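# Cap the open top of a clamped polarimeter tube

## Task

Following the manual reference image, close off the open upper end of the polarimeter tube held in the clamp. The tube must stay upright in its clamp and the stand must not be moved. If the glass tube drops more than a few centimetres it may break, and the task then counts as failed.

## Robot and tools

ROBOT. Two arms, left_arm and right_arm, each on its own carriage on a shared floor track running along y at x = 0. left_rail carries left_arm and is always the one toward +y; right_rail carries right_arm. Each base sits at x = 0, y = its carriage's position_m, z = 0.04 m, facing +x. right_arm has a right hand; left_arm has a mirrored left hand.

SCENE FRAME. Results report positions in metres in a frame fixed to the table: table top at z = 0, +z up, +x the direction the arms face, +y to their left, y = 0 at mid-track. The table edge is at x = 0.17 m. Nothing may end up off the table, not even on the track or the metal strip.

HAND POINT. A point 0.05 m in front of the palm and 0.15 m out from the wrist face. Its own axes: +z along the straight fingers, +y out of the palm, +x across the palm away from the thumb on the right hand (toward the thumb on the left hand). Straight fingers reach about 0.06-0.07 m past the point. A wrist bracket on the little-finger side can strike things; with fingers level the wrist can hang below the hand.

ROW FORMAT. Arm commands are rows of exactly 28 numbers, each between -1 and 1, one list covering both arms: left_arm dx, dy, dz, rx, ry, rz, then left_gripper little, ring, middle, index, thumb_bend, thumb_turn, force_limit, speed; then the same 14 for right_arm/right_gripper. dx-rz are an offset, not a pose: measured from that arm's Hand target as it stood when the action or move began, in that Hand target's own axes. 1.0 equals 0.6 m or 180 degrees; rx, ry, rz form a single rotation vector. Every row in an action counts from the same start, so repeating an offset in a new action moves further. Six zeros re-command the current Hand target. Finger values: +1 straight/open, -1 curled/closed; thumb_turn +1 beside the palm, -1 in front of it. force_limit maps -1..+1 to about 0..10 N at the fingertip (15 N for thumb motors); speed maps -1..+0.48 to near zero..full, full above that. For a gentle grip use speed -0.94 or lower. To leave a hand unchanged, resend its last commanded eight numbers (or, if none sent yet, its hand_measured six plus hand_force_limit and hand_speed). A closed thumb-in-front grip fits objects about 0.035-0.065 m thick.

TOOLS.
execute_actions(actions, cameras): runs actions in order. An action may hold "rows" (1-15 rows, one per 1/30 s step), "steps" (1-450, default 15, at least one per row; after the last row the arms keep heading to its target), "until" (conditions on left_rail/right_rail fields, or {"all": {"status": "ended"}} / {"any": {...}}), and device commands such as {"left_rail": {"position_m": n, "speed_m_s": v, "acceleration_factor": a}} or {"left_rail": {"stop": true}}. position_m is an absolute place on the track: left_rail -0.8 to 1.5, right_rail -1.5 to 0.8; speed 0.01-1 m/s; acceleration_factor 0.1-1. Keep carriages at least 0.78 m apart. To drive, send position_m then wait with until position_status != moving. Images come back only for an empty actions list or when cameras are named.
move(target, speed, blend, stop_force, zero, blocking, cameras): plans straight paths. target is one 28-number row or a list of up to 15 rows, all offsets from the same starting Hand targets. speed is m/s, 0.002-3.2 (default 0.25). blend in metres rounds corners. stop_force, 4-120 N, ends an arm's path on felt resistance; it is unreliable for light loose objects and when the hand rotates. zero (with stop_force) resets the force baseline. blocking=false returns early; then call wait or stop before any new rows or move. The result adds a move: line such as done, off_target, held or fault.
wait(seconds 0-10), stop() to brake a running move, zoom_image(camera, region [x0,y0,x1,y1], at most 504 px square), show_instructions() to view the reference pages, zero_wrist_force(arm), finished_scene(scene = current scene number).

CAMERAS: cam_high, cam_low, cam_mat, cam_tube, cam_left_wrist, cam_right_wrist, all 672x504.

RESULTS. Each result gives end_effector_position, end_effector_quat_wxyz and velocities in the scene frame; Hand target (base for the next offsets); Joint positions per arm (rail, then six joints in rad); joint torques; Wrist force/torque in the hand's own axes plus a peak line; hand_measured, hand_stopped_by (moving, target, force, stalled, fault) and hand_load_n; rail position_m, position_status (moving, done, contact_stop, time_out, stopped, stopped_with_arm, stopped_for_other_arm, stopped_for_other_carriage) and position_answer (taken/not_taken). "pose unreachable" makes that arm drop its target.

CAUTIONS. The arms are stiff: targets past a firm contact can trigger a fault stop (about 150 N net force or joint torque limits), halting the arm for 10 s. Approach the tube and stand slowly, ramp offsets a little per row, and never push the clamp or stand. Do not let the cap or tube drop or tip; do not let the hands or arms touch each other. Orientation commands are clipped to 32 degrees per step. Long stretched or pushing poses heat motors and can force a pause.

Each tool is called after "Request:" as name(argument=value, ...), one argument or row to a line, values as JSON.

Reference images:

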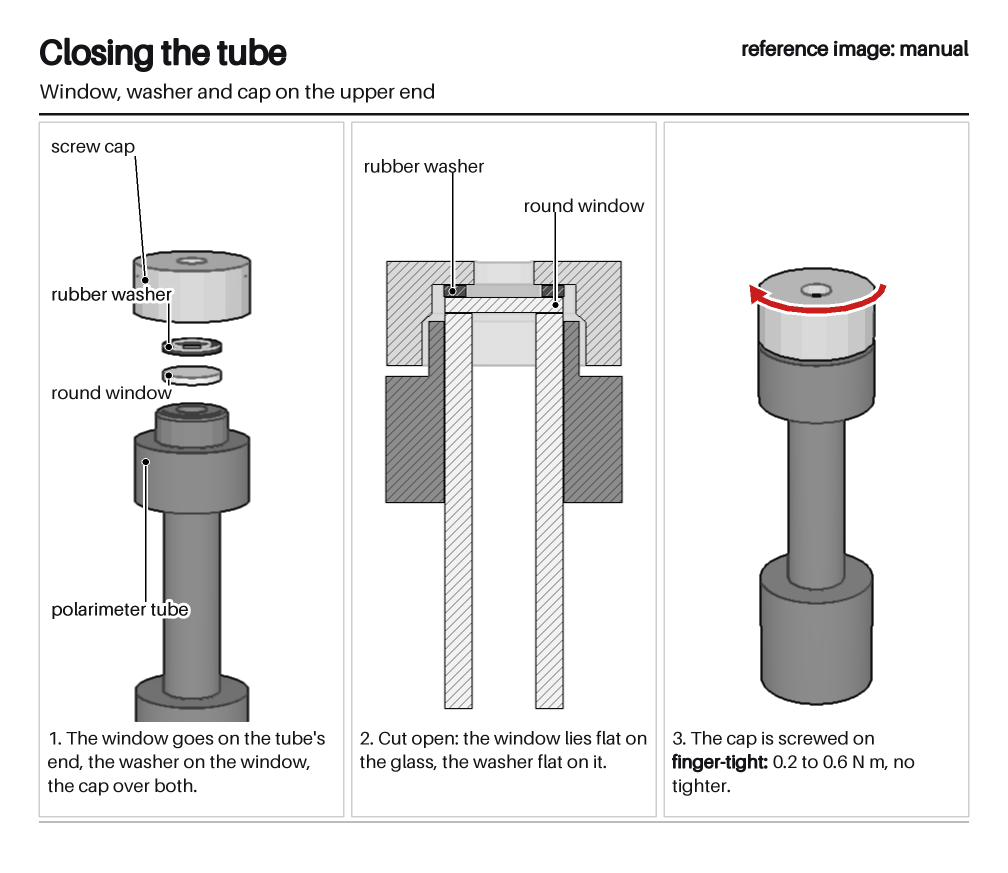

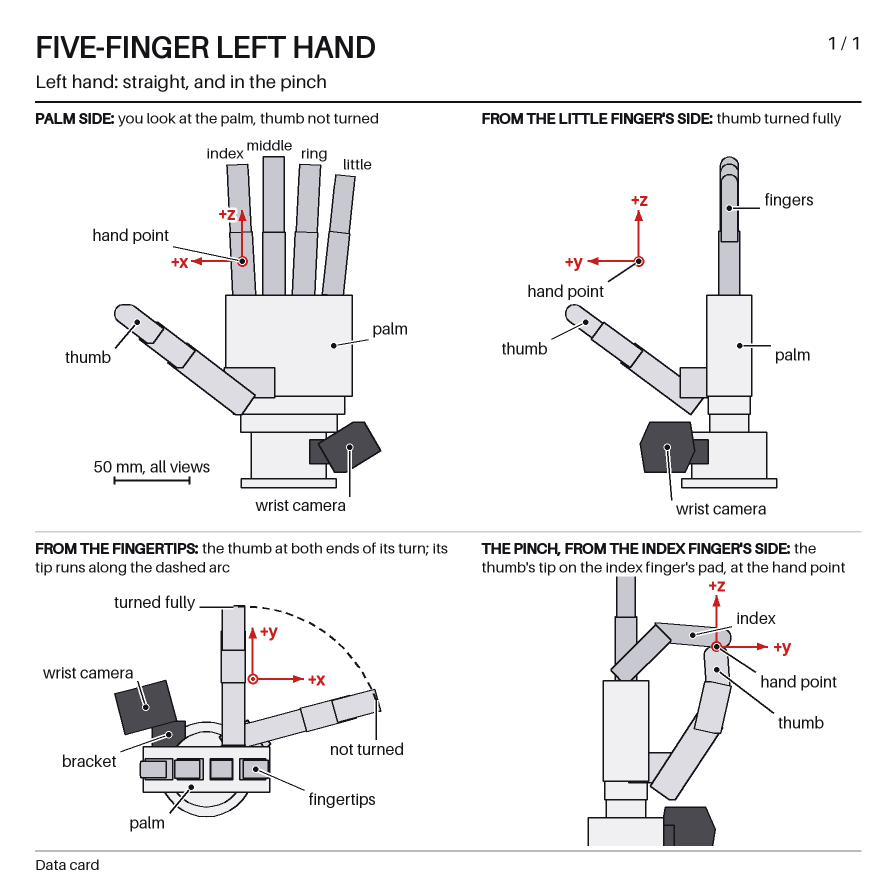

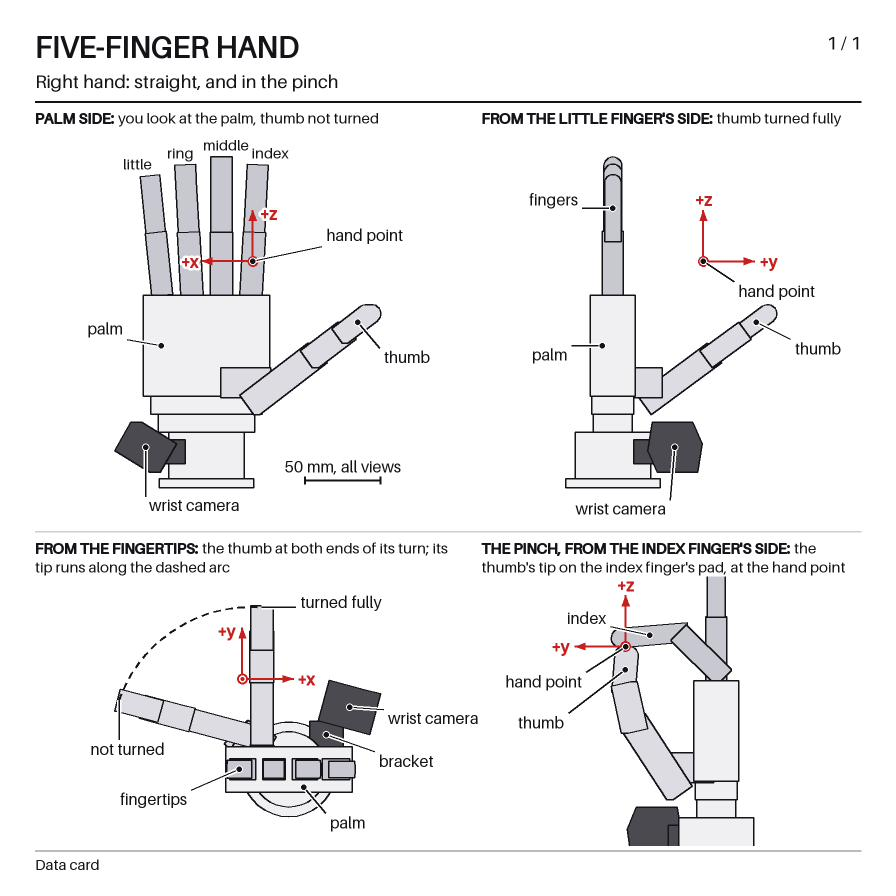

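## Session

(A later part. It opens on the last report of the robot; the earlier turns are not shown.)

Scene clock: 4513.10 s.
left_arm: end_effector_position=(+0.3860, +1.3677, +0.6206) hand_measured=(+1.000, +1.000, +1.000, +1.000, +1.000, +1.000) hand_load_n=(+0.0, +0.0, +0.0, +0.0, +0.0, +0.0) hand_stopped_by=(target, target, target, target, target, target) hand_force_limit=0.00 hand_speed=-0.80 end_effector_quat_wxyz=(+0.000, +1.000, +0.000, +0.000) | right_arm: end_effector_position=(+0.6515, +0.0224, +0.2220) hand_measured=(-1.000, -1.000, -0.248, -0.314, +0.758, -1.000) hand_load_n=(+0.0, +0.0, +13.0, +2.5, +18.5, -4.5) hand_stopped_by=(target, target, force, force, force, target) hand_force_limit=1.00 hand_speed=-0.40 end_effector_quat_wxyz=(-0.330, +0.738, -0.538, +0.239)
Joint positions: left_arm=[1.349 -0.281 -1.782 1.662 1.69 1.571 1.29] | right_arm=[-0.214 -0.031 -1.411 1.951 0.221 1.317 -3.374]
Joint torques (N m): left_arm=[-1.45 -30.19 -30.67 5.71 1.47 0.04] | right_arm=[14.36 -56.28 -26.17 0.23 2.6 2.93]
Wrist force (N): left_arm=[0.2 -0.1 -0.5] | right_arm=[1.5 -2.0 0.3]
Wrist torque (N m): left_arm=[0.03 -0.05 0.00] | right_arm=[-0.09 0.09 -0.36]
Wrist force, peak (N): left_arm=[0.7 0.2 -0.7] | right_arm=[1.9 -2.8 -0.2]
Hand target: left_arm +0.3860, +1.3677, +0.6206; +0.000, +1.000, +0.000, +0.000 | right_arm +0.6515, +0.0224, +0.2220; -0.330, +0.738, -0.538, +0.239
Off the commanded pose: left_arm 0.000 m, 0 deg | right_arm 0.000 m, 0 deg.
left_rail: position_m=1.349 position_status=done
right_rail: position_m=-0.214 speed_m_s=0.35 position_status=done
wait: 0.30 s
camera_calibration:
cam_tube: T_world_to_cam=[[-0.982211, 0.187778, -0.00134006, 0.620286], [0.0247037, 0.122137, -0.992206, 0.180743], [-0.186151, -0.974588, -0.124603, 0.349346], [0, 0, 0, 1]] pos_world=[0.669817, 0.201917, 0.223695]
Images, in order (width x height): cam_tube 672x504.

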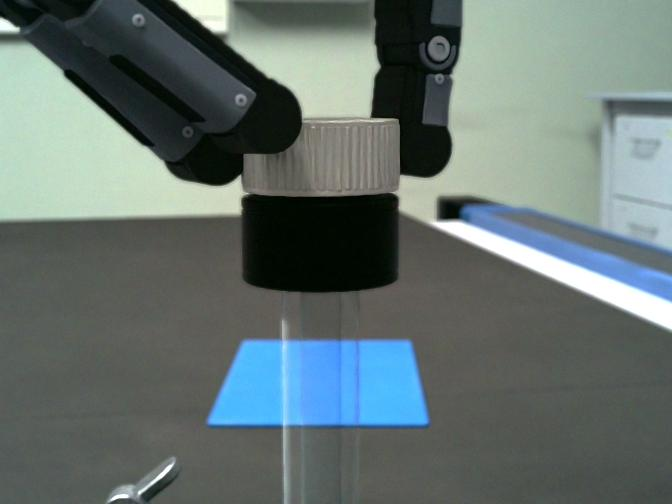

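Request:
move(
  target=[0,0,0,0,0,0,1,1,1,1,1,1,0,-0.8,0.0062,-0.00156,0.00173,0,0.04128,0.03717,-1,-1,-0.26,-0.38,0.1,-1,1,-0.4],
  speed=0.05,
)

Request:
wait(
  seconds=0.3,
)

Request:
wait(
  seconds=0.3,
)

Scene clock: 4532.17 s.
left_arm: end_effector_position=(+0.3860, +1.3677, +0.6206) hand_measured=(+1.000, +1.000, +1.000, +1.000, +1.000, +1.000) hand_load_n=(+0.0, +0.0, +0.5, +0.0, +0.0, +0.0) hand_stopped_by=(target, target, target, target, target, target) hand_force_limit=0.00 hand_speed=-0.80 end_effector_quat_wxyz=(+0.000, +1.000, +0.000, +0.000) | right_arm: end_effector_position=(+0.6539, +0.0193, +0.2220) hand_measured=(-1.000, -1.000, -0.246, -0.314, +0.758, -1.000) hand_load_n=(+0.0, -0.5, +18.0, +1.0, +17.5, -6.0) hand_stopped_by=(target, target, force, force, force, target) hand_force_limit=1.00 hand_speed=-0.40 end_effector_quat_wxyz=(-0.308, +0.688, -0.600, +0.267)
Joint positions: left_arm=[1.349 -0.281 -1.782 1.662 1.69 1.571 1.29] | right_arm=[-0.214 0.014 -1.419 1.956 0.198 1.477 -3.223]
Joint torques (N m): left_arm=[1.12 -31.84 -30.11 5.64 1.27 -0.02] | right_arm=[15.02 -50.74 -43.09 1 3.89 2.75]
Wrist force (N): left_arm=[0.5 0.4 -0.4] | right_arm=[-1.0 -4.1 1.8]
Wrist torque (N m): left_arm=[0.09 -0.10 0.01] | right_arm=[-0.04 -0.02 -0.38]
Wrist force, peak (N): left_arm=[1.0 -0.1 -0.9] | right_arm=[-1.0 -5.0 1.8]
Hand target: left_arm +0.3860, +1.3677, +0.6206; +0.000, +1.000, +0.000, +0.000 | right_arm +0.6540, +0.0193, +0.2220; -0.308, +0.688, -0.600, +0.267
Off the commanded pose: left_arm 0.000 m, 0 deg | right_arm 0.000 m, 0 deg.
left_rail: position_m=1.349 position_status=done
right_rail: position_m=-0.214 speed_m_s=0.35 position_status=done
move: done

Scene clock: 4532.47 s.
left_arm: end_effector_position=(+0.3860, +1.3677, +0.6206) hand_measured=(+1.000, +1.000, +1.000, +1.000, +1.000, +1.000) hand_load_n=(+0.0, +0.0, +0.0, +0.0, +0.0, +0.0) hand_stopped_by=(target, target, target, target, target, target) hand_force_limit=0.00 hand_speed=-0.80 end_effector_quat_wxyz=(+0.000, +1.000, +0.000, +0.000) | right_arm: end_effector_position=(+0.6540, +0.0193, +0.2220) hand_measured=(-1.000, -1.000, -0.246, -0.314, +0.758, -1.000) hand_load_n=(+0.0, +0.0, +18.0, +1.0, +17.5, -6.0) hand_stopped_by=(target, target, force, force, force, target) hand_force_limit=1.00 hand_speed=-0.40 end_effector_quat_wxyz=(-0.308, +0.688, -0.600, +0.267)
Joint positions: left_arm=[1.349 -0.281 -1.782 1.662 1.69 1.571 1.29] | right_arm=[-0.214 0.014 -1.419 1.956 0.198 1.478 -3.223]
Joint torques (N m): left_arm=[0.81 -31.22 -30.53 5.77 1.35 0] | right_arm=[14.71 -46.07 -44.33 0.63 4.1 2.31]
Wrist force (N): left_arm=[0.5 0.1 -0.6] | right_arm=[-0.8 -4.8 1.0]
Wrist torque (N m): left_arm=[0.05 -0.10 0.01] | right_arm=[-0.01 -0.04 -0.36]
Wrist force, peak (N): left_arm=[0.7 0.2 -0.7] | right_arm=[-1.2 -5.3 1.2]
Hand target: left_arm +0.3860, +1.3677, +0.6206; +0.000, +1.000, +0.000, +0.000 | right_arm +0.6540, +0.0193, +0.2220; -0.308, +0.688, -0.600, +0.267
Off the commanded pose: left_arm 0.000 m, 0 deg | right_arm 0.000 m, 0 deg.
left_rail: position_m=1.349 position_status=done
right_rail: position_m=-0.214 speed_m_s=0.35 position_status=done
wait: 0.30 s

Scene clock: 4532.77 s.
left_arm: end_effector_position=(+0.3860, +1.3677, +0.6206) hand_measured=(+1.000, +1.000, +1.000, +1.000, +1.000, +1.000) hand_load_n=(+0.0, +0.0, +0.0, +0.0, +0.0, +0.0) hand_stopped_by=(target, target, target, target, target, target) hand_force_limit=0.00 hand_speed=-0.80 end_effector_quat_wxyz=(+0.000, +1.000, +0.000, +0.000) | right_arm: end_effector_position=(+0.6540, +0.0193, +0.2220) hand_measured=(-1.000, -1.000, -0.246, -0.314, +0.758, -1.000) hand_load_n=(+0.0, +0.0, +18.0, +1.0, +17.5, -6.5) hand_stopped_by=(target, target, force, force, force, target) hand_force_limit=1.00 hand_speed=-0.40 end_effector_quat_wxyz=(-0.308, +0.688, -0.600, +0.267)
Joint positions: left_arm=[1.349 -0.281 -1.782 1.662 1.69 1.571 1.29] | right_arm=[-0.214 0.014 -1.419 1.956 0.198 1.478 -3.223]
Joint torques (N m): left_arm=[0.17 -31.5 -29.18 5.55 1.71 0.14] | right_arm=[16.3 -42.78 -45.25 0.46 4.15 2.58]
Wrist force (N): left_arm=[0.6 0.2 -0.6] | right_arm=[-0.9 -3.5 2.3]
Wrist torque (N m): left_arm=[0.08 -0.13 0.02] | right_arm=[-0.04 -0.05 -0.36]
Wrist force, peak (N): left_arm=[0.7 -0.6 -0.5] | right_arm=[-0.7 -4.8 1.5]
Hand target: left_arm +0.3860, +1.3677, +0.6206; +0.000, +1.000, +0.000, +0.000 | right_arm +0.6540, +0.0193, +0.2220; -0.308, +0.688, -0.600, +0.267
Off the commanded pose: left_arm 0.000 m, 0 deg | right_arm 0.000 m, 0 deg.
left_rail: position_m=1.349 position_status=done
right_rail: position_m=-0.214 speed_m_s=0.35 position_status=done
wait: 0.30 s

Request:
move(
  target=[0,0,0,0,0,0,1,1,1,1,1,1,0,-0.8,0.0064,-0.0025,0.0027,0,0.04128,0.03717,-1,-1,-0.26,-0.38,0.1,-1,1,-0.4],
  speed=0.05,
)

Request:
wait(
  seconds=0.3,
)

Request:
wait(
  seconds=0.3,
  cameras=["cam_tube"],
)

Request:
zoom_image(
  camera="cam_tube",
  region=[230, 70, 410, 250],
)

Scene clock: 4543.03 s.
left_arm: end_effector_position=(+0.3860, +1.3677, +0.6206) hand_measured=(+1.000, +1.000, +1.000, +1.000, +1.000, +1.000) hand_load_n=(+0.0, +0.0, +0.0, +0.0, +0.0, +0.0) hand_stopped_by=(target, target, target, target, target, target) hand_force_limit=0.00 hand_speed=-0.80 end_effector_quat_wxyz=(+0.000, +1.000, +0.000, +0.000) | right_arm: end_effector_position=(+0.6567, +0.0158, +0.2220) hand_measured=(-1.000, -1.000, -0.246, -0.314, +0.758, -1.000) hand_load_n=(+0.0, +0.0, +15.0, +1.0, +18.0, -6.5) hand_stopped_by=(target, target, force, force, force, target) hand_force_limit=1.00 hand_speed=-0.40 end_effector_quat_wxyz=(-0.283, +0.634, -0.658, +0.293)
Joint positions: left_arm=[1.349 -0.281 -1.782 1.662 1.69 1.571 1.29] | right_arm=[-0.215 0.061 -1.412 1.947 0.199 1.642 -3.075]
Joint torques (N m): left_arm=[2.46 -31.53 -29.72 5.43 1.44 0.03] | right_arm=[19.08 -26.98 -47.41 4.89 3.21 2.78]
Wrist force (N): left_arm=[0.4 0.1 -0.5] | right_arm=[1.7 -1.2 -0.3]
Wrist torque (N m): left_arm=[0.05 -0.07 0.00] | right_arm=[-0.07 -0.05 -0.35]
Wrist force, peak (N): left_arm=[0.7 0.1 -1.0] | right_arm=[-1.2 -5.5 1.4]
Hand target: left_arm +0.3860, +1.3677, +0.6206; +0.000, +1.000, +0.000, +0.000 | right_arm +0.6567, +0.0158, +0.2220; -0.283, +0.633, -0.658, +0.293
Off the commanded pose: left_arm 0.000 m, 0 deg | right_arm 0.000 m, 0 deg.
left_rail: position_m=1.349 position_status=done
right_rail: position_m=-0.215 position_m_goal=-0.214 speed_m_s=0.35 position_status=done
move: done

Scene clock: 4543.33 s.
left_arm: end_effector_position=(+0.3860, +1.3677, +0.6206) hand_measured=(+1.000, +1.000, +1.000, +1.000, +1.000, +1.000) hand_load_n=(+0.0, +0.0, +0.0, +0.0, -0.5, +0.0) hand_stopped_by=(target, target, target, target, target, target) hand_force_limit=0.00 hand_speed=-0.80 end_effector_quat_wxyz=(+0.000, +1.000, +0.000, +0.000) | right_arm: end_effector_position=(+0.6567, +0.0158, +0.2220) hand_measured=(-1.000, -1.000, -0.246, -0.314, +0.758, -1.000) hand_load_n=(+0.0, +0.0, +14.5, +1.0, +18.0, -6.5) hand_stopped_by=(target, target, force, force, force, target) hand_force_limit=1.00 hand_speed=-0.40 end_effector_quat_wxyz=(-0.283, +0.633, -0.658, +0.293)
Joint positions: left_arm=[1.349 -0.281 -1.782 1.662 1.69 1.571 1.29] | right_arm=[-0.215 0.061 -1.411 1.946 0.199 1.642 -3.074]
Joint torques (N m): left_arm=[0.52 -29.39 -31 5.88 1.64 0.09] | right_arm=[15.59 -28.39 -47.17 4.98 3.33 3.01]
Wrist force (N): left_arm=[0.6 0.3 -1.1] | right_arm=[2.0 -1.8 -1.3]
Wrist torque (N m): left_arm=[0.12 -0.12 0.01] | right_arm=[-0.03 -0.08 -0.33]
Wrist force, peak (N): left_arm=[0.6 0.3 -1.1] | right_arm=[1.8 -2.6 -1.1]
Hand target: left_arm +0.3860, +1.3677, +0.6206; +0.000, +1.000, +0.000, +0.000 | right_arm +0.6567, +0.0158, +0.2220; -0.283, +0.633, -0.658, +0.293
Off the commanded pose: left_arm 0.000 m, 0 deg | right_arm 0.000 m, 0 deg.
left_rail: position_m=1.349 position_status=done
right_rail: position_m=-0.215 position_m_goal=-0.214 speed_m_s=0.35 position_status=done
wait: 0.30 s

Scene clock: 4543.63 s.
left_arm: end_effector_position=(+0.3860, +1.3677, +0.6206) hand_measured=(+1.000, +1.000, +1.000, +1.000, +1.000, +1.000) hand_load_n=(+0.0, +0.0, +0.0, +0.0, +0.0, +0.0) hand_stopped_by=(target, target, target, target, target, target) hand_force_limit=0.00 hand_speed=-0.80 end_effector_quat_wxyz=(+0.000, +1.000, +0.000, +0.000) | right_arm: end_effector_position=(+0.6567, +0.0158, +0.2220) hand_measured=(-1.000, -1.000, -0.246, -0.314, +0.758, -1.000) hand_load_n=(+0.0, +0.0, +14.5, +1.0, +18.0, -6.5) hand_stopped_by=(target, target, force, force, force, target) hand_force_limit=1.00 hand_speed=-0.40 end_effector_quat_wxyz=(-0.283, +0.633, -0.658, +0.293)
Joint positions: left_arm=[1.349 -0.281 -1.782 1.662 1.69 1.571 1.29] | right_arm=[-0.215 0.061 -1.411 1.946 0.199 1.642 -3.074]
Joint torques (N m): left_arm=[3.21 -29.79 -29.76 5.89 1.64 0.15] | right_arm=[17.42 -28.82 -46.61 4.96 3.58 3.08]
Wrist force (N): left_arm=[0.6 0.0 -0.5] | right_arm=[1.5 -0.1 -0.3]
Wrist torque (N m): left_arm=[0.04 -0.11 0.02] | right_arm=[0.06 -0.03 -0.33]
Wrist force, peak (N): left_arm=[0.5 -0.3 -0.8] | right_arm=[1.6 -2.5 -1.1]
Hand target: left_arm +0.3860, +1.3677, +0.6206; +0.000, +1.000, +0.000, +0.000 | right_arm +0.6567, +0.0158, +0.2220; -0.283, +0.633, -0.658, +0.293
Off the commanded pose: left_arm 0.000 m, 0 deg | right_arm 0.000 m, 0 deg.
left_rail: position_m=1.349 position_status=done
right_rail: position_m=-0.215 position_m_goal=-0.214 speed_m_s=0.35 position_status=done
wait: 0.30 s
camera_calibration:
cam_tube: T_world_to_cam=[[-0.982211, 0.187778, -0.00134006, 0.620286], [0.0247037, 0.122137, -0.992206, 0.180743], [-0.186151, -0.974588, -0.124603, 0.349346], [0, 0, 0, 1]] pos_world=[0.669817, 0.201917, 0.223695]
Images, in order (width x height): cam_tube 672x504.

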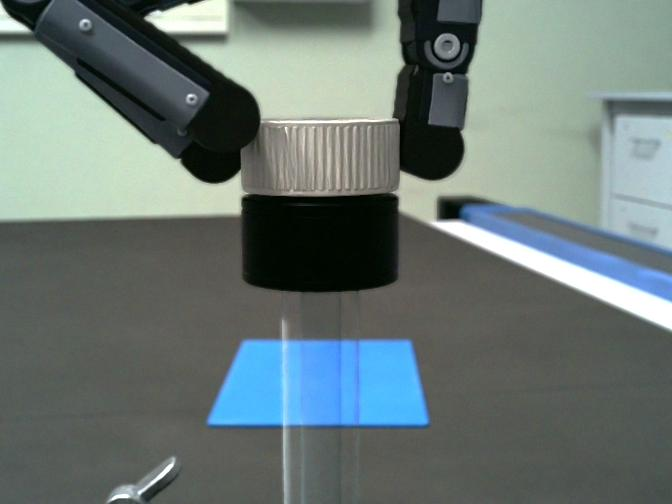

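Scaled by 2.800 from the camera's 672x504 image, which has a finer 960x720 frame.

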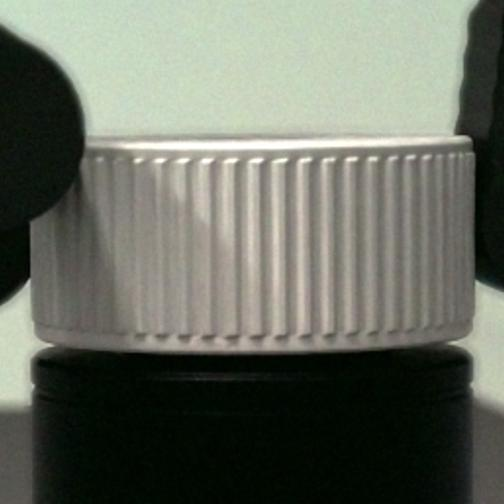

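Request:
execute_actions(
  actions=[
    {"rows":[[0,0,0,0,0,0,1,1,1,1,1,1,0,-0.8,0,0,0,0,0,0,-1,-1,-0.26,-0.41,0.1,-1,0.5,-0.8]],"steps":45},
  ],
)

Scene clock: 4559.73 s.
left_arm: end_effector_position=(+0.3860, +1.3677, +0.6206) hand_measured=(+1.000, +1.000, +1.000, +1.000, +1.000, +1.000) hand_load_n=(+0.0, +0.0, +0.5, +0.0, +0.0, +0.0) hand_stopped_by=(target, target, target, target, target, target) hand_force_limit=0.00 hand_speed=-0.80 end_effector_quat_wxyz=(+0.000, +1.000, +0.000, +0.000) | right_arm: end_effector_position=(+0.6567, +0.0158, +0.2221) hand_measured=(-1.000, -1.000, -0.246, -0.410, +0.758, -1.000) hand_load_n=(+0.0, +0.5, +14.0, -1.5, +18.0, -4.5) hand_stopped_by=(target, target, force, target, force, target) hand_force_limit=0.50 hand_speed=-0.80 end_effector_quat_wxyz=(-0.283, +0.633, -0.658, +0.293)
Joint positions: left_arm=[1.349 -0.281 -1.782 1.662 1.69 1.571 1.29] | right_arm=[-0.214 0.061 -1.411 1.946 0.199 1.642 -3.074]
Joint torques (N m): left_arm=[1.08 -30.6 -30.41 5.68 1.56 0.46] | right_arm=[16.7 -29.11 -33.22 4.86 1.6 1.51]
Wrist force (N): left_arm=[0.5 0.1 -0.5] | right_arm=[2.6 -3.4 -2.4]
Wrist torque (N m): left_arm=[0.05 -0.10 0.01] | right_arm=[-0.03 0.04 -0.32]
Wrist force, peak (N): left_arm=[0.4 0.0 -1.1] | right_arm=[2.3 -4.1 -2.9]
Hand target: left_arm +0.3860, +1.3677, +0.6206; +0.000, +1.000, +0.000, +0.000 | right_arm +0.6567, +0.0158, +0.2220; -0.283, +0.633, -0.658, +0.293
Off the commanded pose: left_arm 0.000 m, 0 deg | right_arm 0.000 m, 0 deg.
left_rail: position_m=1.349 position_status=done
right_rail: position_m=-0.214 speed_m_s=0.35 position_status=done

Request:
execute_actions(
  actions=[
    {"rows":[[0,0,0,0,0,0,1,1,1,1,1,1,0,-0.8,0,0,0,0,0,0,-1,-1,-0.26,-0.31,0.1,-1,0.5,-0.8]],"steps":30},
  ],
  cameras=["cam_tube"],
)

Request:
zoom_image(
  camera="cam_tube",
  region=[270, 110, 390, 200],
)

Request:
move(
  target=[0,0,0,0,0,0,1,1,1,1,1,1,0,-0.8,0.00192,-0.00054,0.0006,0,0.01238,0.01115,-1,-1,-0.26,-0.31,0.1,-1,0.5,-0.8],
  speed=0.03,
  cameras=["cam_tube"],
)

Request:
zoom_image(
  camera="cam_tube",
  region=[270, 110, 390, 200],
)

Scene clock: 4574.47 s.
left_arm: end_effector_position=(+0.3860, +1.3677, +0.6206) hand_measured=(+1.000, +1.000, +1.000, +1.000, +1.000, +1.000) hand_load_n=(+0.0, +0.0, +0.0, +0.0, -0.5, +0.0) hand_stopped_by=(target, target, target, target, target, target) hand_force_limit=0.00 hand_speed=-0.80 end_effector_quat_wxyz=(+0.000, +1.000, +0.000, +0.000) | right_arm: end_effector_position=(+0.6567, +0.0158, +0.2220) hand_measured=(-1.000, -1.000, -0.246, -0.310, +0.758, -1.000) hand_load_n=(+0.0, +0.0, +14.0, +0.5, +17.5, -4.0) hand_stopped_by=(target, target, force, target, force, target) hand_force_limit=0.50 hand_speed=-0.80 end_effector_quat_wxyz=(-0.283, +0.633, -0.658, +0.293)
Joint positions: left_arm=[1.349 -0.281 -1.782 1.662 1.69 1.571 1.29] | right_arm=[-0.214 0.061 -1.411 1.946 0.199 1.642 -3.074]
Joint torques (N m): left_arm=[-0.38 -31.21 -30.65 5.39 1.66 0.38] | right_arm=[15.27 -27.16 -33.44 4.1 -2.82 -0.44]
Wrist force (N): left_arm=[0.7 0.1 -0.5] | right_arm=[2.7 -3.1 -2.5]
Wrist torque (N m): left_arm=[0.05 -0.11 0.02] | right_arm=[-0.09 0.00 -0.33]
Wrist force, peak (N): left_arm=[0.6 0.6 -0.8] | right_arm=[2.4 -4.7 -3.3]
Hand target: left_arm +0.3860, +1.3677, +0.6206; +0.000, +1.000, +0.000, +0.000 | right_arm +0.6567, +0.0158, +0.2220; -0.283, +0.633, -0.658, +0.293
Off the commanded pose: left_arm 0.000 m, 0 deg | right_arm 0.000 m, 0 deg.
left_rail: position_m=1.349 position_status=done
right_rail: position_m=-0.214 speed_m_s=0.35 position_status=done
camera_calibration:
cam_tube: T_world_to_cam=[[-0.982211, 0.187778, -0.00134006, 0.620286], [0.0247037, 0.122137, -0.992206, 0.180743], [-0.186151, -0.974588, -0.124603, 0.349346], [0, 0, 0, 1]] pos_world=[0.669817, 0.201917, 0.223695]
Images, in order (width x height): cam_tube 672x504.

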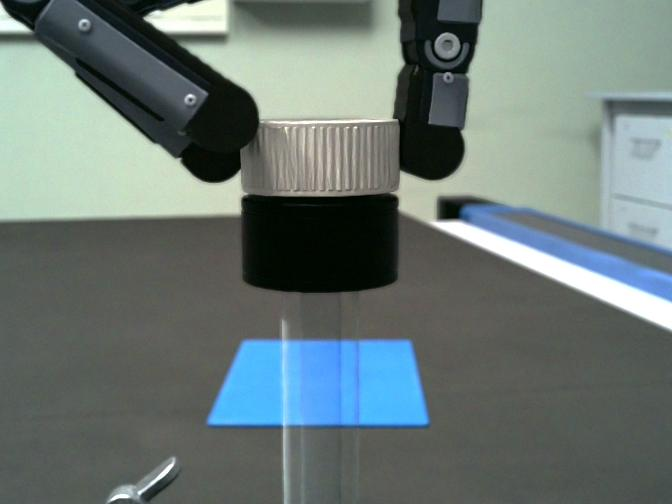

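Scaled by 4.200 from the camera's 672x504 image, which has a finer 960x720 frame.

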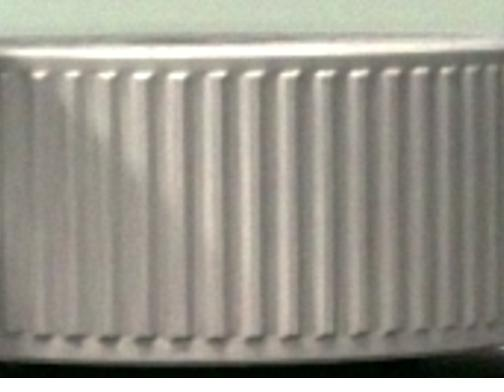

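Scene clock: 4575.77 s.
left_arm: end_effector_position=(+0.3860, +1.3677, +0.6206) hand_measured=(+1.000, +1.000, +1.000, +1.000, +1.000, +1.000) hand_load_n=(+0.0, +0.0, +0.0, +0.0, +0.0, +0.0) hand_stopped_by=(target, target, target, target, target, target) hand_force_limit=0.00 hand_speed=-0.80 end_effector_quat_wxyz=(+0.000, +1.000, +0.000, +0.000) | right_arm: end_effector_position=(+0.6571, +0.0146, +0.2220) hand_measured=(-1.000, -1.000, -0.246, -0.310, +0.758, -1.000) hand_load_n=(+0.0, +0.0, +15.0, +1.5, +17.5, -6.0) hand_stopped_by=(target, target, force, target, force, target) hand_force_limit=0.50 hand_speed=-0.80 end_effector_quat_wxyz=(+0.276, -0.616, +0.674, -0.300)
Joint positions: left_arm=[1.349 -0.281 -1.782 1.662 1.69 1.571 1.29] | right_arm=[-0.214 0.075 -1.407 1.942 0.203 1.691 -3.03]
Joint torques (N m): left_arm=[1.03 -31.81 -31.29 6 1.21 0.24] | right_arm=[15.83 -23.32 -46.12 5.27 3.1 2.48]
Wrist force (N): left_arm=[0.6 0.2 -0.4] | right_arm=[2.2 -1.7 0.6]
Wrist torque (N m): left_arm=[0.06 -0.11 0.02] | right_arm=[-0.05 -0.12 -0.35]
Wrist force, peak (N): left_arm=[0.7 0.1 -0.8] | right_arm=[2.5 -4.0 -2.5]
Hand target: left_arm +0.3860, +1.3677, +0.6206; +0.000, +1.000, +0.000, +0.000 | right_arm +0.6571, +0.0146, +0.2220; +0.276, -0.616, +0.674, -0.300
Off the commanded pose: left_arm 0.000 m, 0 deg | right_arm 0.000 m, 0 deg.
left_rail: position_m=1.349 position_status=done
right_rail: position_m=-0.214 speed_m_s=0.35 position_status=done
move: done
camera_calibration:
cam_tube: T_world_to_cam=[[-0.982211, 0.187778, -0.00134006, 0.620286], [0.0247037, 0.122137, -0.992206, 0.180743], [-0.186151, -0.974588, -0.124603, 0.349346], [0, 0, 0, 1]] pos_world=[0.669817, 0.201917, 0.223695]
Images, in order (width x height): cam_tube 672x504.

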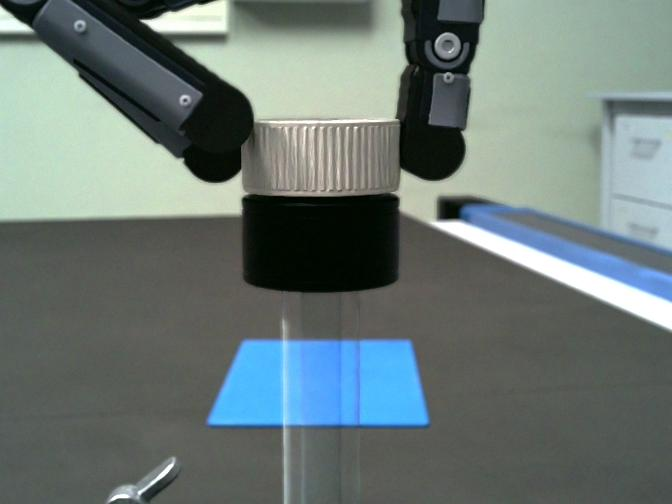

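Scaled by 4.200 from the camera's 672x504 image, which has a finer 960x720 frame.

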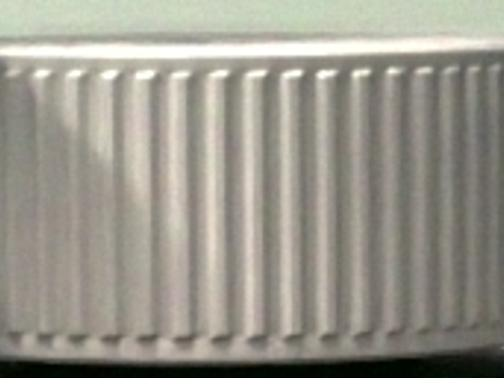

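Request:
zoom_image(
  camera="cam_tube",
  region=[234, 180, 274, 210],
)

Request:
zoom_image(
  camera="cam_tube",
  region=[368, 180, 408, 210],
)

Scaled by 12.600 from the camera's 672x504 image, which has a finer 960x720 frame.

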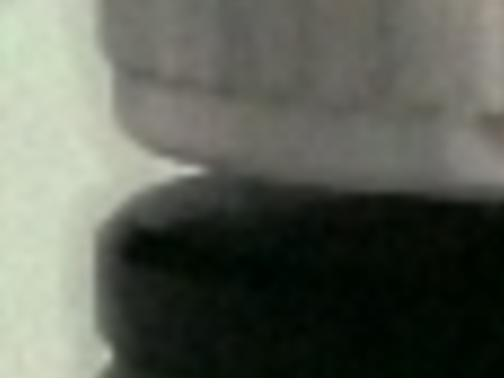

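Scaled by 12.600 from the camera's 672x504 image, which has a finer 960x720 frame.

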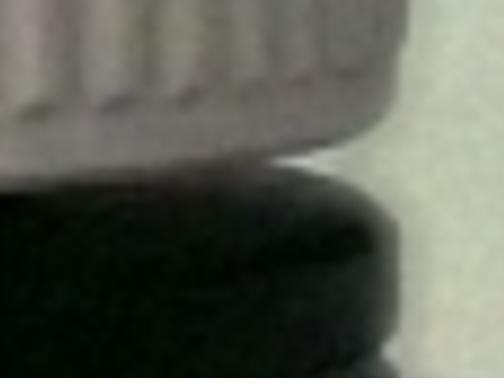

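Request:
execute_actions(
  actions=[
    {"rows":[[0,0,0,0,0,0,1,1,1,1,1,1,0,-0.8,0,0,0,0,0,0,-1,-1,-0.26,-0.31,1,-1,-0.2,-0.8]],"steps":50},
    {"rows":[[0,0,0,0,0,0,1,1,1,1,1,1,0,-0.8,0,0,0,0,0,0,-1,-1,0.1,0.1,1,-1,-0.2,-0.7]],"steps":45},
  ],
  cameras=["cam_tube"],
)

Request:
zoom_image(
  camera="cam_tube",
  region=[234, 180, 274, 210],
)

Request:
zoom_image(
  camera="cam_tube",
  region=[230, 70, 410, 250],
)

Request:
move(
  target=[
    [0,0,0,0,0,0,1,1,1,1,1,1,0,-0.8,-0.00762,0.00571,-0.00634,0,-0.09081,-0.08177,-1,-1,0.1,0.1,1,-1,-0.2,-0.7],
    [0,0,0,0,0,0,1,1,1,1,1,1,0,-0.8,-0.0162,0.01427,-0.01585,0,-0.18162,-0.16353,-1,-1,0.1,0.1,1,-1,-0.2,-0.7],
    [0,0,0,0,0,0,1,1,1,1,1,1,0,-0.8,-0.01957,0.02443,-0.02713,0,-0.27243,-0.2453,-1,-1,0.1,0.1,1,-1,-0.2,-0.7],
  ],
  speed=0.2,
  blend=[0.004,0.004,0],
)

Request:
execute_actions(
  actions=[
    {"rows":[[0,0,0,0,0,0,1,1,1,1,1,1,0,-0.8,0,0,0,0,0,0,-1,-1,-0.24,-0.27,1,-1,-0.6,-0.8]],"steps":75},
    {"rows":[[0,0,0,0,0,0,1,1,1,1,1,1,0,-0.8,0,0,0,0,0,0,-1,-1,-0.24,-0.27,0.45,-1,-0.1,-0.88]],"steps":75},
    {"rows":[[0,0,0,0,0,0,1,1,1,1,1,1,0,-0.8,0,0,0,0,0,0,-1,-1,-0.24,-0.38,0.45,-1,0.1,-0.9]],"steps":60},
  ],
  cameras=["cam_tube"],
)

Scene clock: 4630.67 s.
left_arm: end_effector_position=(+0.3860, +1.3677, +0.6206) hand_measured=(+1.000, +1.000, +1.000, +1.000, +1.000, +1.000) hand_load_n=(+0.0, +0.0, +0.0, +0.0, +0.0, +0.0) hand_stopped_by=(target, target, target, target, target, target) hand_force_limit=0.00 hand_speed=-0.80 end_effector_quat_wxyz=(+0.000, +1.000, +0.000, +0.000) | right_arm: end_effector_position=(+0.6571, +0.0146, +0.2220) hand_measured=(-1.000, -1.000, +0.100, +0.100, +1.000, -1.000) hand_load_n=(+0.0, +0.0, +0.0, +0.0, +0.0, +0.0) hand_stopped_by=(target, target, target, target, target, target) hand_force_limit=-0.20 hand_speed=-0.70 end_effector_quat_wxyz=(+0.276, -0.616, +0.674, -0.300)
Joint positions: left_arm=[1.349 -0.281 -1.782 1.662 1.69 1.571 1.29] | right_arm=[-0.214 0.075 -1.407 1.942 0.203 1.692 -3.029]
Joint torques (N m): left_arm=[0.41 -31.38 -31.01 5.82 1.56 0.23] | right_arm=[8.86 -46.24 -39.24 0.94 3.54 -0.3]
Wrist force (N): left_arm=[0.4 0.2 -0.4] | right_arm=[-0.6 0.2 -0.1]
Wrist torque (N m): left_arm=[0.06 -0.07 0.00] | right_arm=[-0.08 0.09 -0.18]
Wrist force, peak (N): left_arm=[0.9 0.1 -0.8] | right_arm=[-0.7 -3.1 5.3]
Hand target: left_arm +0.3860, +1.3677, +0.6206; +0.000, +1.000, +0.000, +0.000 | right_arm +0.6571, +0.0146, +0.2220; +0.276, -0.616, +0.674, -0.300
Off the commanded pose: left_arm 0.000 m, 0 deg | right_arm 0.000 m, 0 deg.
left_rail: position_m=1.349 position_status=done
right_rail: position_m=-0.214 speed_m_s=0.35 position_status=done
camera_calibration:
cam_tube: T_world_to_cam=[[-0.982211, 0.187778, -0.00134006, 0.620286], [0.0247037, 0.122137, -0.992206, 0.180743], [-0.186151, -0.974588, -0.124603, 0.349346], [0, 0, 0, 1]] pos_world=[0.669817, 0.201917, 0.223695]
Images, in order (width x height): cam_tube 672x504.

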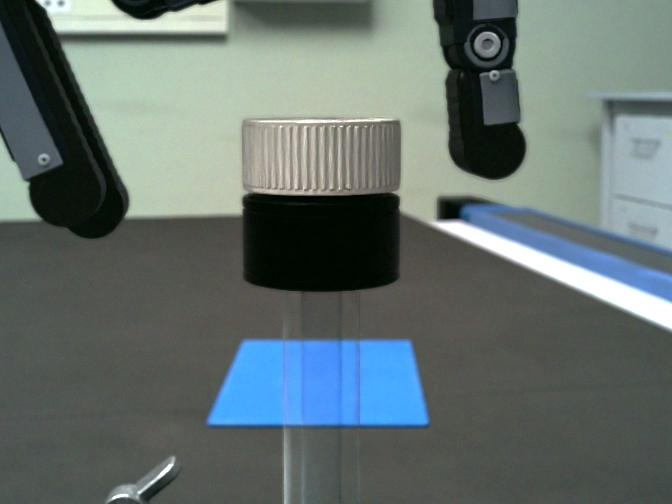

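Scaled by 12.600 from the camera's 672x504 image, which has a finer 960x720 frame.

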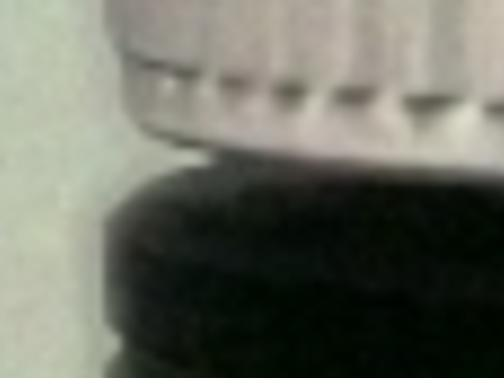

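Scaled by 2.800 from the camera's 672x504 image, which has a finer 960x720 frame.

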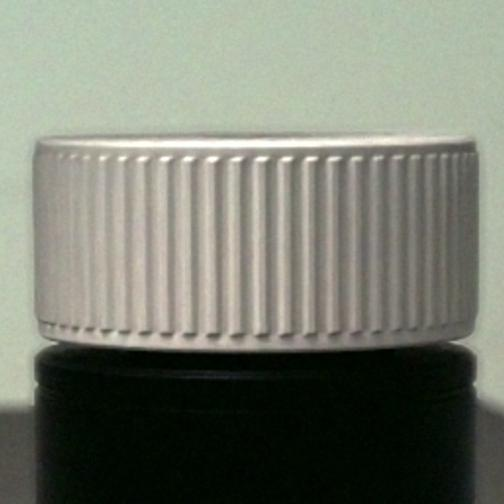

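Scene clock: 4634.30 s.
left_arm: end_effector_position=(+0.3860, +1.3677, +0.6206) hand_measured=(+1.000, +1.000, +1.000, +1.000, +1.000, +1.000) hand_load_n=(+0.0, +0.0, +0.0, +0.0, -0.5, +0.0) hand_stopped_by=(target, target, target, target, target, target) hand_force_limit=0.00 hand_speed=-0.80 end_effector_quat_wxyz=(+0.000, +1.000, +0.000, +0.000) | right_arm: end_effector_position=(+0.6364, +0.0283, +0.2220) hand_measured=(-1.000, -1.000, +0.100, +0.100, +1.000, -1.000) hand_load_n=(+0.0, +0.0, +0.0, +0.0, +0.0, +0.0) hand_stopped_by=(target, target, target, target, target, target) hand_force_limit=-0.20 hand_speed=-0.70 end_effector_quat_wxyz=(-0.395, +0.884, -0.230, +0.103)
Joint positions: left_arm=[1.349 -0.281 -1.782 1.662 1.69 1.571 1.29] | right_arm=[-0.214 -0.147 -1.241 1.817 0.619 0.8 -4.197]
Joint torques (N m): left_arm=[0.07 -33.81 -31.15 5.72 1.81 0.11] | right_arm=[-12.31 -37.33 -44.58 6.5 -4.52 -2.7]
Wrist force (N): left_arm=[0.7 0.2 -0.5] | right_arm=[-1.1 0.2 -0.3]
Wrist torque (N m): left_arm=[0.06 -0.13 0.02] | right_arm=[-0.08 0.15 0.05]
Wrist force, peak (N): left_arm=[1.1 0.1 -0.2] | right_arm=[-1.6 0.3 -0.5]
Hand target: left_arm +0.3860, +1.3677, +0.6206; +0.000, +1.000, +0.000, +0.000 | right_arm +0.6364, +0.0283, +0.2220; -0.395, +0.884, -0.230, +0.103
Off the commanded pose: left_arm 0.000 m, 0 deg | right_arm 0.000 m, 0 deg.
left_rail: position_m=1.349 position_status=done
right_rail: position_m=-0.214 speed_m_s=0.35 position_status=done
move: done

Scene clock: 4641.50 s.
left_arm: end_effector_position=(+0.3860, +1.3677, +0.6206) hand_measured=(+1.000, +1.000, +1.000, +1.000, +1.000, +1.000) hand_load_n=(+0.0, +0.0, +0.0, +0.0, +0.0, +0.0) hand_stopped_by=(target, target, target, target, target, target) hand_force_limit=0.00 hand_speed=-0.80 end_effector_quat_wxyz=(+0.000, +1.000, +0.000, +0.000) | right_arm: end_effector_position=(+0.6364, +0.0282, +0.2220) hand_measured=(-1.000, -1.000, -0.240, -0.314, +0.782, -1.000) hand_load_n=(+0.0, +0.0, +1.0, +7.0, +8.5, +0.0) hand_stopped_by=(target, target, target, force, force, target) hand_force_limit=0.10 hand_speed=-0.90 end_effector_quat_wxyz=(-0.395, +0.884, -0.230, +0.103)
Joint positions: left_arm=[1.349 -0.281 -1.782 1.662 1.69 1.571 1.29] | right_arm=[-0.215 -0.147 -1.241 1.817 0.619 0.8 -4.198]
Joint torques (N m): left_arm=[0.05 -28.94 -31.02 5.61 1.48 0.09] | right_arm=[-6.77 -40.52 -37.33 6.21 -0.38 -2.31]
Wrist force (N): left_arm=[0.4 0.3 -0.7] | right_arm=[-1.0 0.1 2.2]
Wrist torque (N m): left_arm=[0.10 -0.09 0.01] | right_arm=[-0.11 0.16 0.02]
Wrist force, peak (N): left_arm=[0.8 -0.1 -0.9] | right_arm=[0.1 3.5 -0.9]
Hand target: left_arm +0.3860, +1.3677, +0.6206; +0.000, +1.000, +0.000, +0.000 | right_arm +0.6364, +0.0283, +0.2220; -0.395, +0.884, -0.230, +0.103
Off the commanded pose: left_arm 0.000 m, 0 deg | right_arm 0.000 m, 0 deg.
left_rail: position_m=1.349 position_status=done
right_rail: position_m=-0.215 position_m_goal=-0.214 speed_m_s=0.35 position_status=done
camera_calibration:
cam_tube: T_world_to_cam=[[-0.982211, 0.187778, -0.00134006, 0.620286], [0.0247037, 0.122137, -0.992206, 0.180743], [-0.186151, -0.974588, -0.124603, 0.349346], [0, 0, 0, 1]] pos_world=[0.669817, 0.201917, 0.223695]
Images, in order (width x height): cam_tube 672x504.

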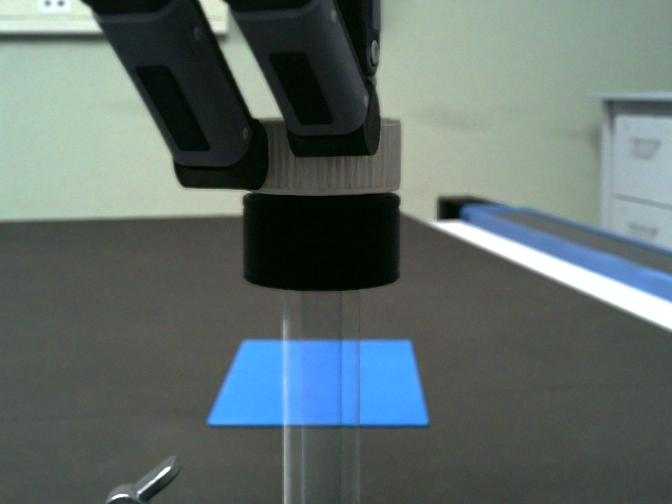

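Request:
execute_actions(
  actions=[
    {"rows":[[0,0,0,0,0,0,1,1,1,1,1,1,0,-0.8,0,0,0,0,0,0,-1,-1,-0.24,-0.38,0.3,-1,0.8,-0.9]],"steps":60},
    {"rows":[[0,0,0,0,0,0,1,1,1,1,1,1,0,-0.8,0,0,0,0,0,0,-1,-1,-0.24,-0.38,0.1,-1,1,-0.25]],"steps":45},
  ],
)

Scene clock: 4649.83 s.
left_arm: end_effector_position=(+0.3860, +1.3677, +0.6206) hand_measured=(+1.000, +1.000, +1.000, +1.000, +1.000, +1.000) hand_load_n=(+0.0, +0.0, +0.0, +0.0, +0.0, +0.0) hand_stopped_by=(target, target, target, target, target, target) hand_force_limit=0.00 hand_speed=-0.80 end_effector_quat_wxyz=(+0.000, +1.000, +0.000, +0.000) | right_arm: end_effector_position=(+0.6364, +0.0283, +0.2220) hand_measured=(-1.000, -1.000, -0.240, -0.314, +0.752, -1.000) hand_load_n=(+0.0, +0.0, +3.0, +8.5, +19.0, +0.0) hand_stopped_by=(target, target, target, force, force, target) hand_force_limit=1.00 hand_speed=-0.25 end_effector_quat_wxyz=(-0.395, +0.884, -0.230, +0.103)
Joint positions: left_arm=[1.349 -0.281 -1.782 1.662 1.69 1.571 1.29] | right_arm=[-0.214 -0.147 -1.241 1.817 0.619 0.8 -4.198]
Joint torques (N m): left_arm=[0.81 -30.92 -30.11 5.68 1.44 -0.14] | right_arm=[8.52 -42.07 -35.32 6 1.32 -1.92]
Wrist force (N): left_arm=[0.3 0.2 -0.6] | right_arm=[-0.5 2.3 -0.3]
Wrist torque (N m): left_arm=[0.08 -0.07 0.00] | right_arm=[0.00 0.16 0.07]
Wrist force, peak (N): left_arm=[0.9 -0.2 -0.7] | right_arm=[-0.6 0.9 3.1]
Hand target: left_arm +0.3860, +1.3677, +0.6206; +0.000, +1.000, +0.000, +0.000 | right_arm +0.6364, +0.0283, +0.2220; -0.395, +0.884, -0.230, +0.103
Off the commanded pose: left_arm 0.000 m, 0 deg | right_arm 0.000 m, 0 deg.
left_rail: position_m=1.349 position_status=done
right_rail: position_m=-0.214 speed_m_s=0.35 position_status=done

Request:
move(
  target=[0,0,0,0,0,0,1,1,1,1,1,1,0,-0.8,0.00815,-0.00166,0.00185,0,0.04953,0.0446,-1,-1,-0.24,-0.38,0.1,-1,1,-0.25],
  speed=0.05,
)

Request:
wait(
  seconds=0.3,
)

Request:
wait(
  seconds=0.3,
  cameras=["cam_tube"],
)

Request:
zoom_image(
  camera="cam_tube",
  region=[230, 70, 410, 250],
)

Scene clock: 4660.13 s.
left_arm: end_effector_position=(+0.3860, +1.3677, +0.6206) hand_measured=(+1.000, +1.000, +1.000, +1.000, +1.000, +1.000) hand_load_n=(+0.0, +0.0, +0.0, +0.0, +0.0, +0.0) hand_stopped_by=(target, target, target, target, target, target) hand_force_limit=0.00 hand_speed=-0.80 end_effector_quat_wxyz=(+0.000, +1.000, +0.000, +0.000) | right_arm: end_effector_position=(+0.6414, +0.0272, +0.2220) hand_measured=(-1.000, -1.000, -0.238, -0.314, +0.752, -1.000) hand_load_n=(+0.5, +0.0, +6.5, +6.5, +17.0, -7.0) hand_stopped_by=(target, target, target, force, force, target) hand_force_limit=1.00 hand_speed=-0.25 end_effector_quat_wxyz=(-0.382, +0.855, -0.321, +0.143)
Joint positions: left_arm=[1.349 -0.281 -1.782 1.662 1.69 1.571 1.29] | right_arm=[-0.214 -0.131 -1.307 1.867 0.457 0.901 -3.929]
Joint torques (N m): left_arm=[1.51 -32.55 -30.07 5.49 1.52 -0.07] | right_arm=[14.13 -60.88 -27.26 -0.71 3.49 2.81]
Wrist force (N): left_arm=[0.4 -0.4 -0.2] | right_arm=[-3.7 -1.0 -2.1]
Wrist torque (N m): left_arm=[-0.03 -0.08 0.02] | right_arm=[-0.07 0.03 -0.27]
Wrist force, peak (N): left_arm=[0.8 0.1 -1.0] | right_arm=[-3.8 -1.8 -2.9]
Hand target: left_arm +0.3860, +1.3677, +0.6206; +0.000, +1.000, +0.000, +0.000 | right_arm +0.6414, +0.0272, +0.2220; -0.382, +0.855, -0.321, +0.143
Off the commanded pose: left_arm 0.000 m, 0 deg | right_arm 0.000 m, 0 deg.
left_rail: position_m=1.349 position_status=done
right_rail: position_m=-0.214 speed_m_s=0.35 position_status=done
move: done

Scene clock: 4660.43 s.
left_arm: end_effector_position=(+0.3860, +1.3677, +0.6206) hand_measured=(+1.000, +1.000, +1.000, +1.000, +1.000, +1.000) hand_load_n=(+0.0, +0.0, +0.0, +0.0, +0.0, +0.0) hand_stopped_by=(target, target, target, target, target, target) hand_force_limit=0.00 hand_speed=-0.80 end_effector_quat_wxyz=(+0.000, +1.000, +0.000, +0.000) | right_arm: end_effector_position=(+0.6414, +0.0272, +0.2220) hand_measured=(-1.000, -1.000, -0.238, -0.314, +0.752, -1.000) hand_load_n=(+0.0, +0.5, +6.0, +6.5, +17.0, -6.5) hand_stopped_by=(target, target, target, force, force, target) hand_force_limit=1.00 hand_speed=-0.25 end_effector_quat_wxyz=(-0.382, +0.855, -0.321, +0.143)
Joint positions: left_arm=[1.349 -0.281 -1.782 1.662 1.69 1.571 1.29] | right_arm=[-0.214 -0.131 -1.307 1.867 0.457 0.902 -3.929]
Joint torques (N m): left_arm=[-0.08 -31.38 -29.59 5.67 1.97 -0.16] | right_arm=[12.15 -62.22 -28.88 -0.62 3.68 2.5]
Wrist force (N): left_arm=[0.4 0.1 -0.6] | right_arm=[-3.9 -1.3 -2.2]
Wrist torque (N m): left_arm=[0.06 -0.08 0.00] | right_arm=[-0.11 0.08 -0.29]
Wrist force, peak (N): left_arm=[0.8 -0.1 -0.7] | right_arm=[-4.5 -0.9 -2.2]
Hand target: left_arm +0.3860, +1.3677, +0.6206; +0.000, +1.000, +0.000, +0.000 | right_arm +0.6414, +0.0272, +0.2220; -0.382, +0.855, -0.321, +0.143
Off the commanded pose: left_arm 0.000 m, 0 deg | right_arm 0.000 m, 0 deg.
left_rail: position_m=1.349 position_status=done
right_rail: position_m=-0.214 speed_m_s=0.35 position_status=done
wait: 0.30 s

Scene clock: 4660.73 s.
left_arm: end_effector_position=(+0.3860, +1.3677, +0.6206) hand_measured=(+1.000, +1.000, +1.000, +1.000, +1.000, +1.000) hand_load_n=(-0.5, +0.0, +0.0, +0.5, +0.0, +0.0) hand_stopped_by=(target, target, target, target, target, target) hand_force_limit=0.00 hand_speed=-0.80 end_effector_quat_wxyz=(+0.000, +1.000, +0.000, +0.000) | right_arm: end_effector_position=(+0.6414, +0.0272, +0.2220) hand_measured=(-1.000, -1.000, -0.238, -0.314, +0.752, -1.000) hand_load_n=(+0.0, +0.0, +6.5, +6.5, +17.5, -7.0) hand_stopped_by=(target, target, target, force, force, target) hand_force_limit=1.00 hand_speed=-0.25 end_effector_quat_wxyz=(-0.382, +0.855, -0.321, +0.143)
Joint positions: left_arm=[1.349 -0.281 -1.782 1.662 1.69 1.571 1.29] | right_arm=[-0.214 -0.131 -1.307 1.868 0.456 0.902 -3.929]
Joint torques (N m): left_arm=[0.92 -30.67 -30.58 5.88 1.15 0.18] | right_arm=[11.78 -65.35 -26.14 -0.66 3.43 2.2]
Wrist force (N): left_arm=[0.6 0.1 -0.4] | right_arm=[-4.0 -1.6 -2.4]
Wrist torque (N m): left_arm=[0.05 -0.10 0.02] | right_arm=[-0.09 0.08 -0.29]
Wrist force, peak (N): left_arm=[0.8 0.1 -0.4] | right_arm=[-4.2 -2.2 -2.8]
Hand target: left_arm +0.3860, +1.3677, +0.6206; +0.000, +1.000, +0.000, +0.000 | right_arm +0.6414, +0.0272, +0.2220; -0.382, +0.855, -0.321, +0.143
Off the commanded pose: left_arm 0.000 m, 0 deg | right_arm 0.000 m, 0 deg.
left_rail: position_m=1.349 position_status=done
right_rail: position_m=-0.214 speed_m_s=0.35 position_status=done
wait: 0.30 s
camera_calibration:
cam_tube: T_world_to_cam=[[-0.982211, 0.187778, -0.00134006, 0.620286], [0.0247037, 0.122137, -0.992206, 0.180743], [-0.186151, -0.974588, -0.124603, 0.349346], [0, 0, 0, 1]] pos_world=[0.669817, 0.201917, 0.223695]
Images, in order (width x height): cam_tube 672x504.

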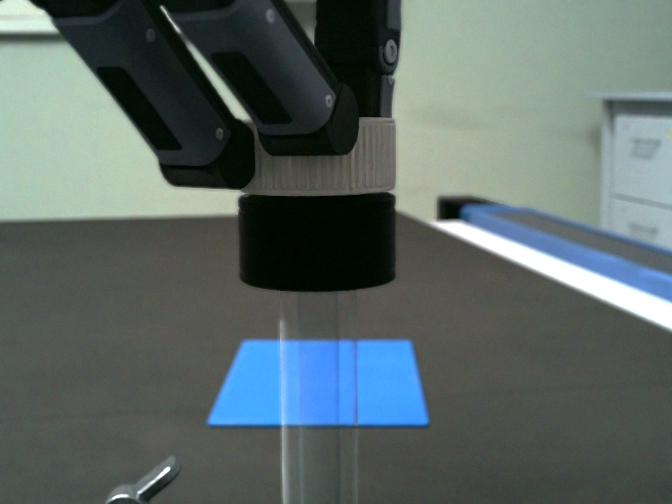

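Scaled by 2.800 from the camera's 672x504 image, which has a finer 960x720 frame.

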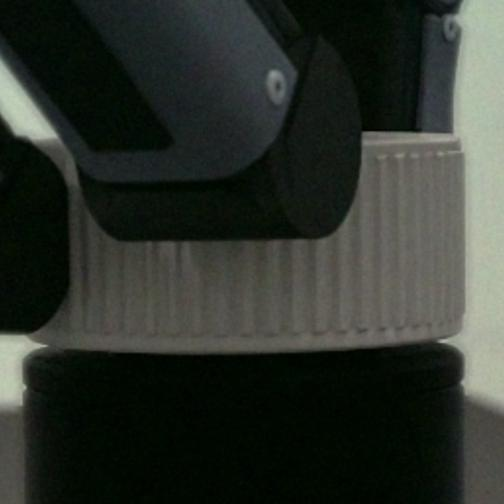

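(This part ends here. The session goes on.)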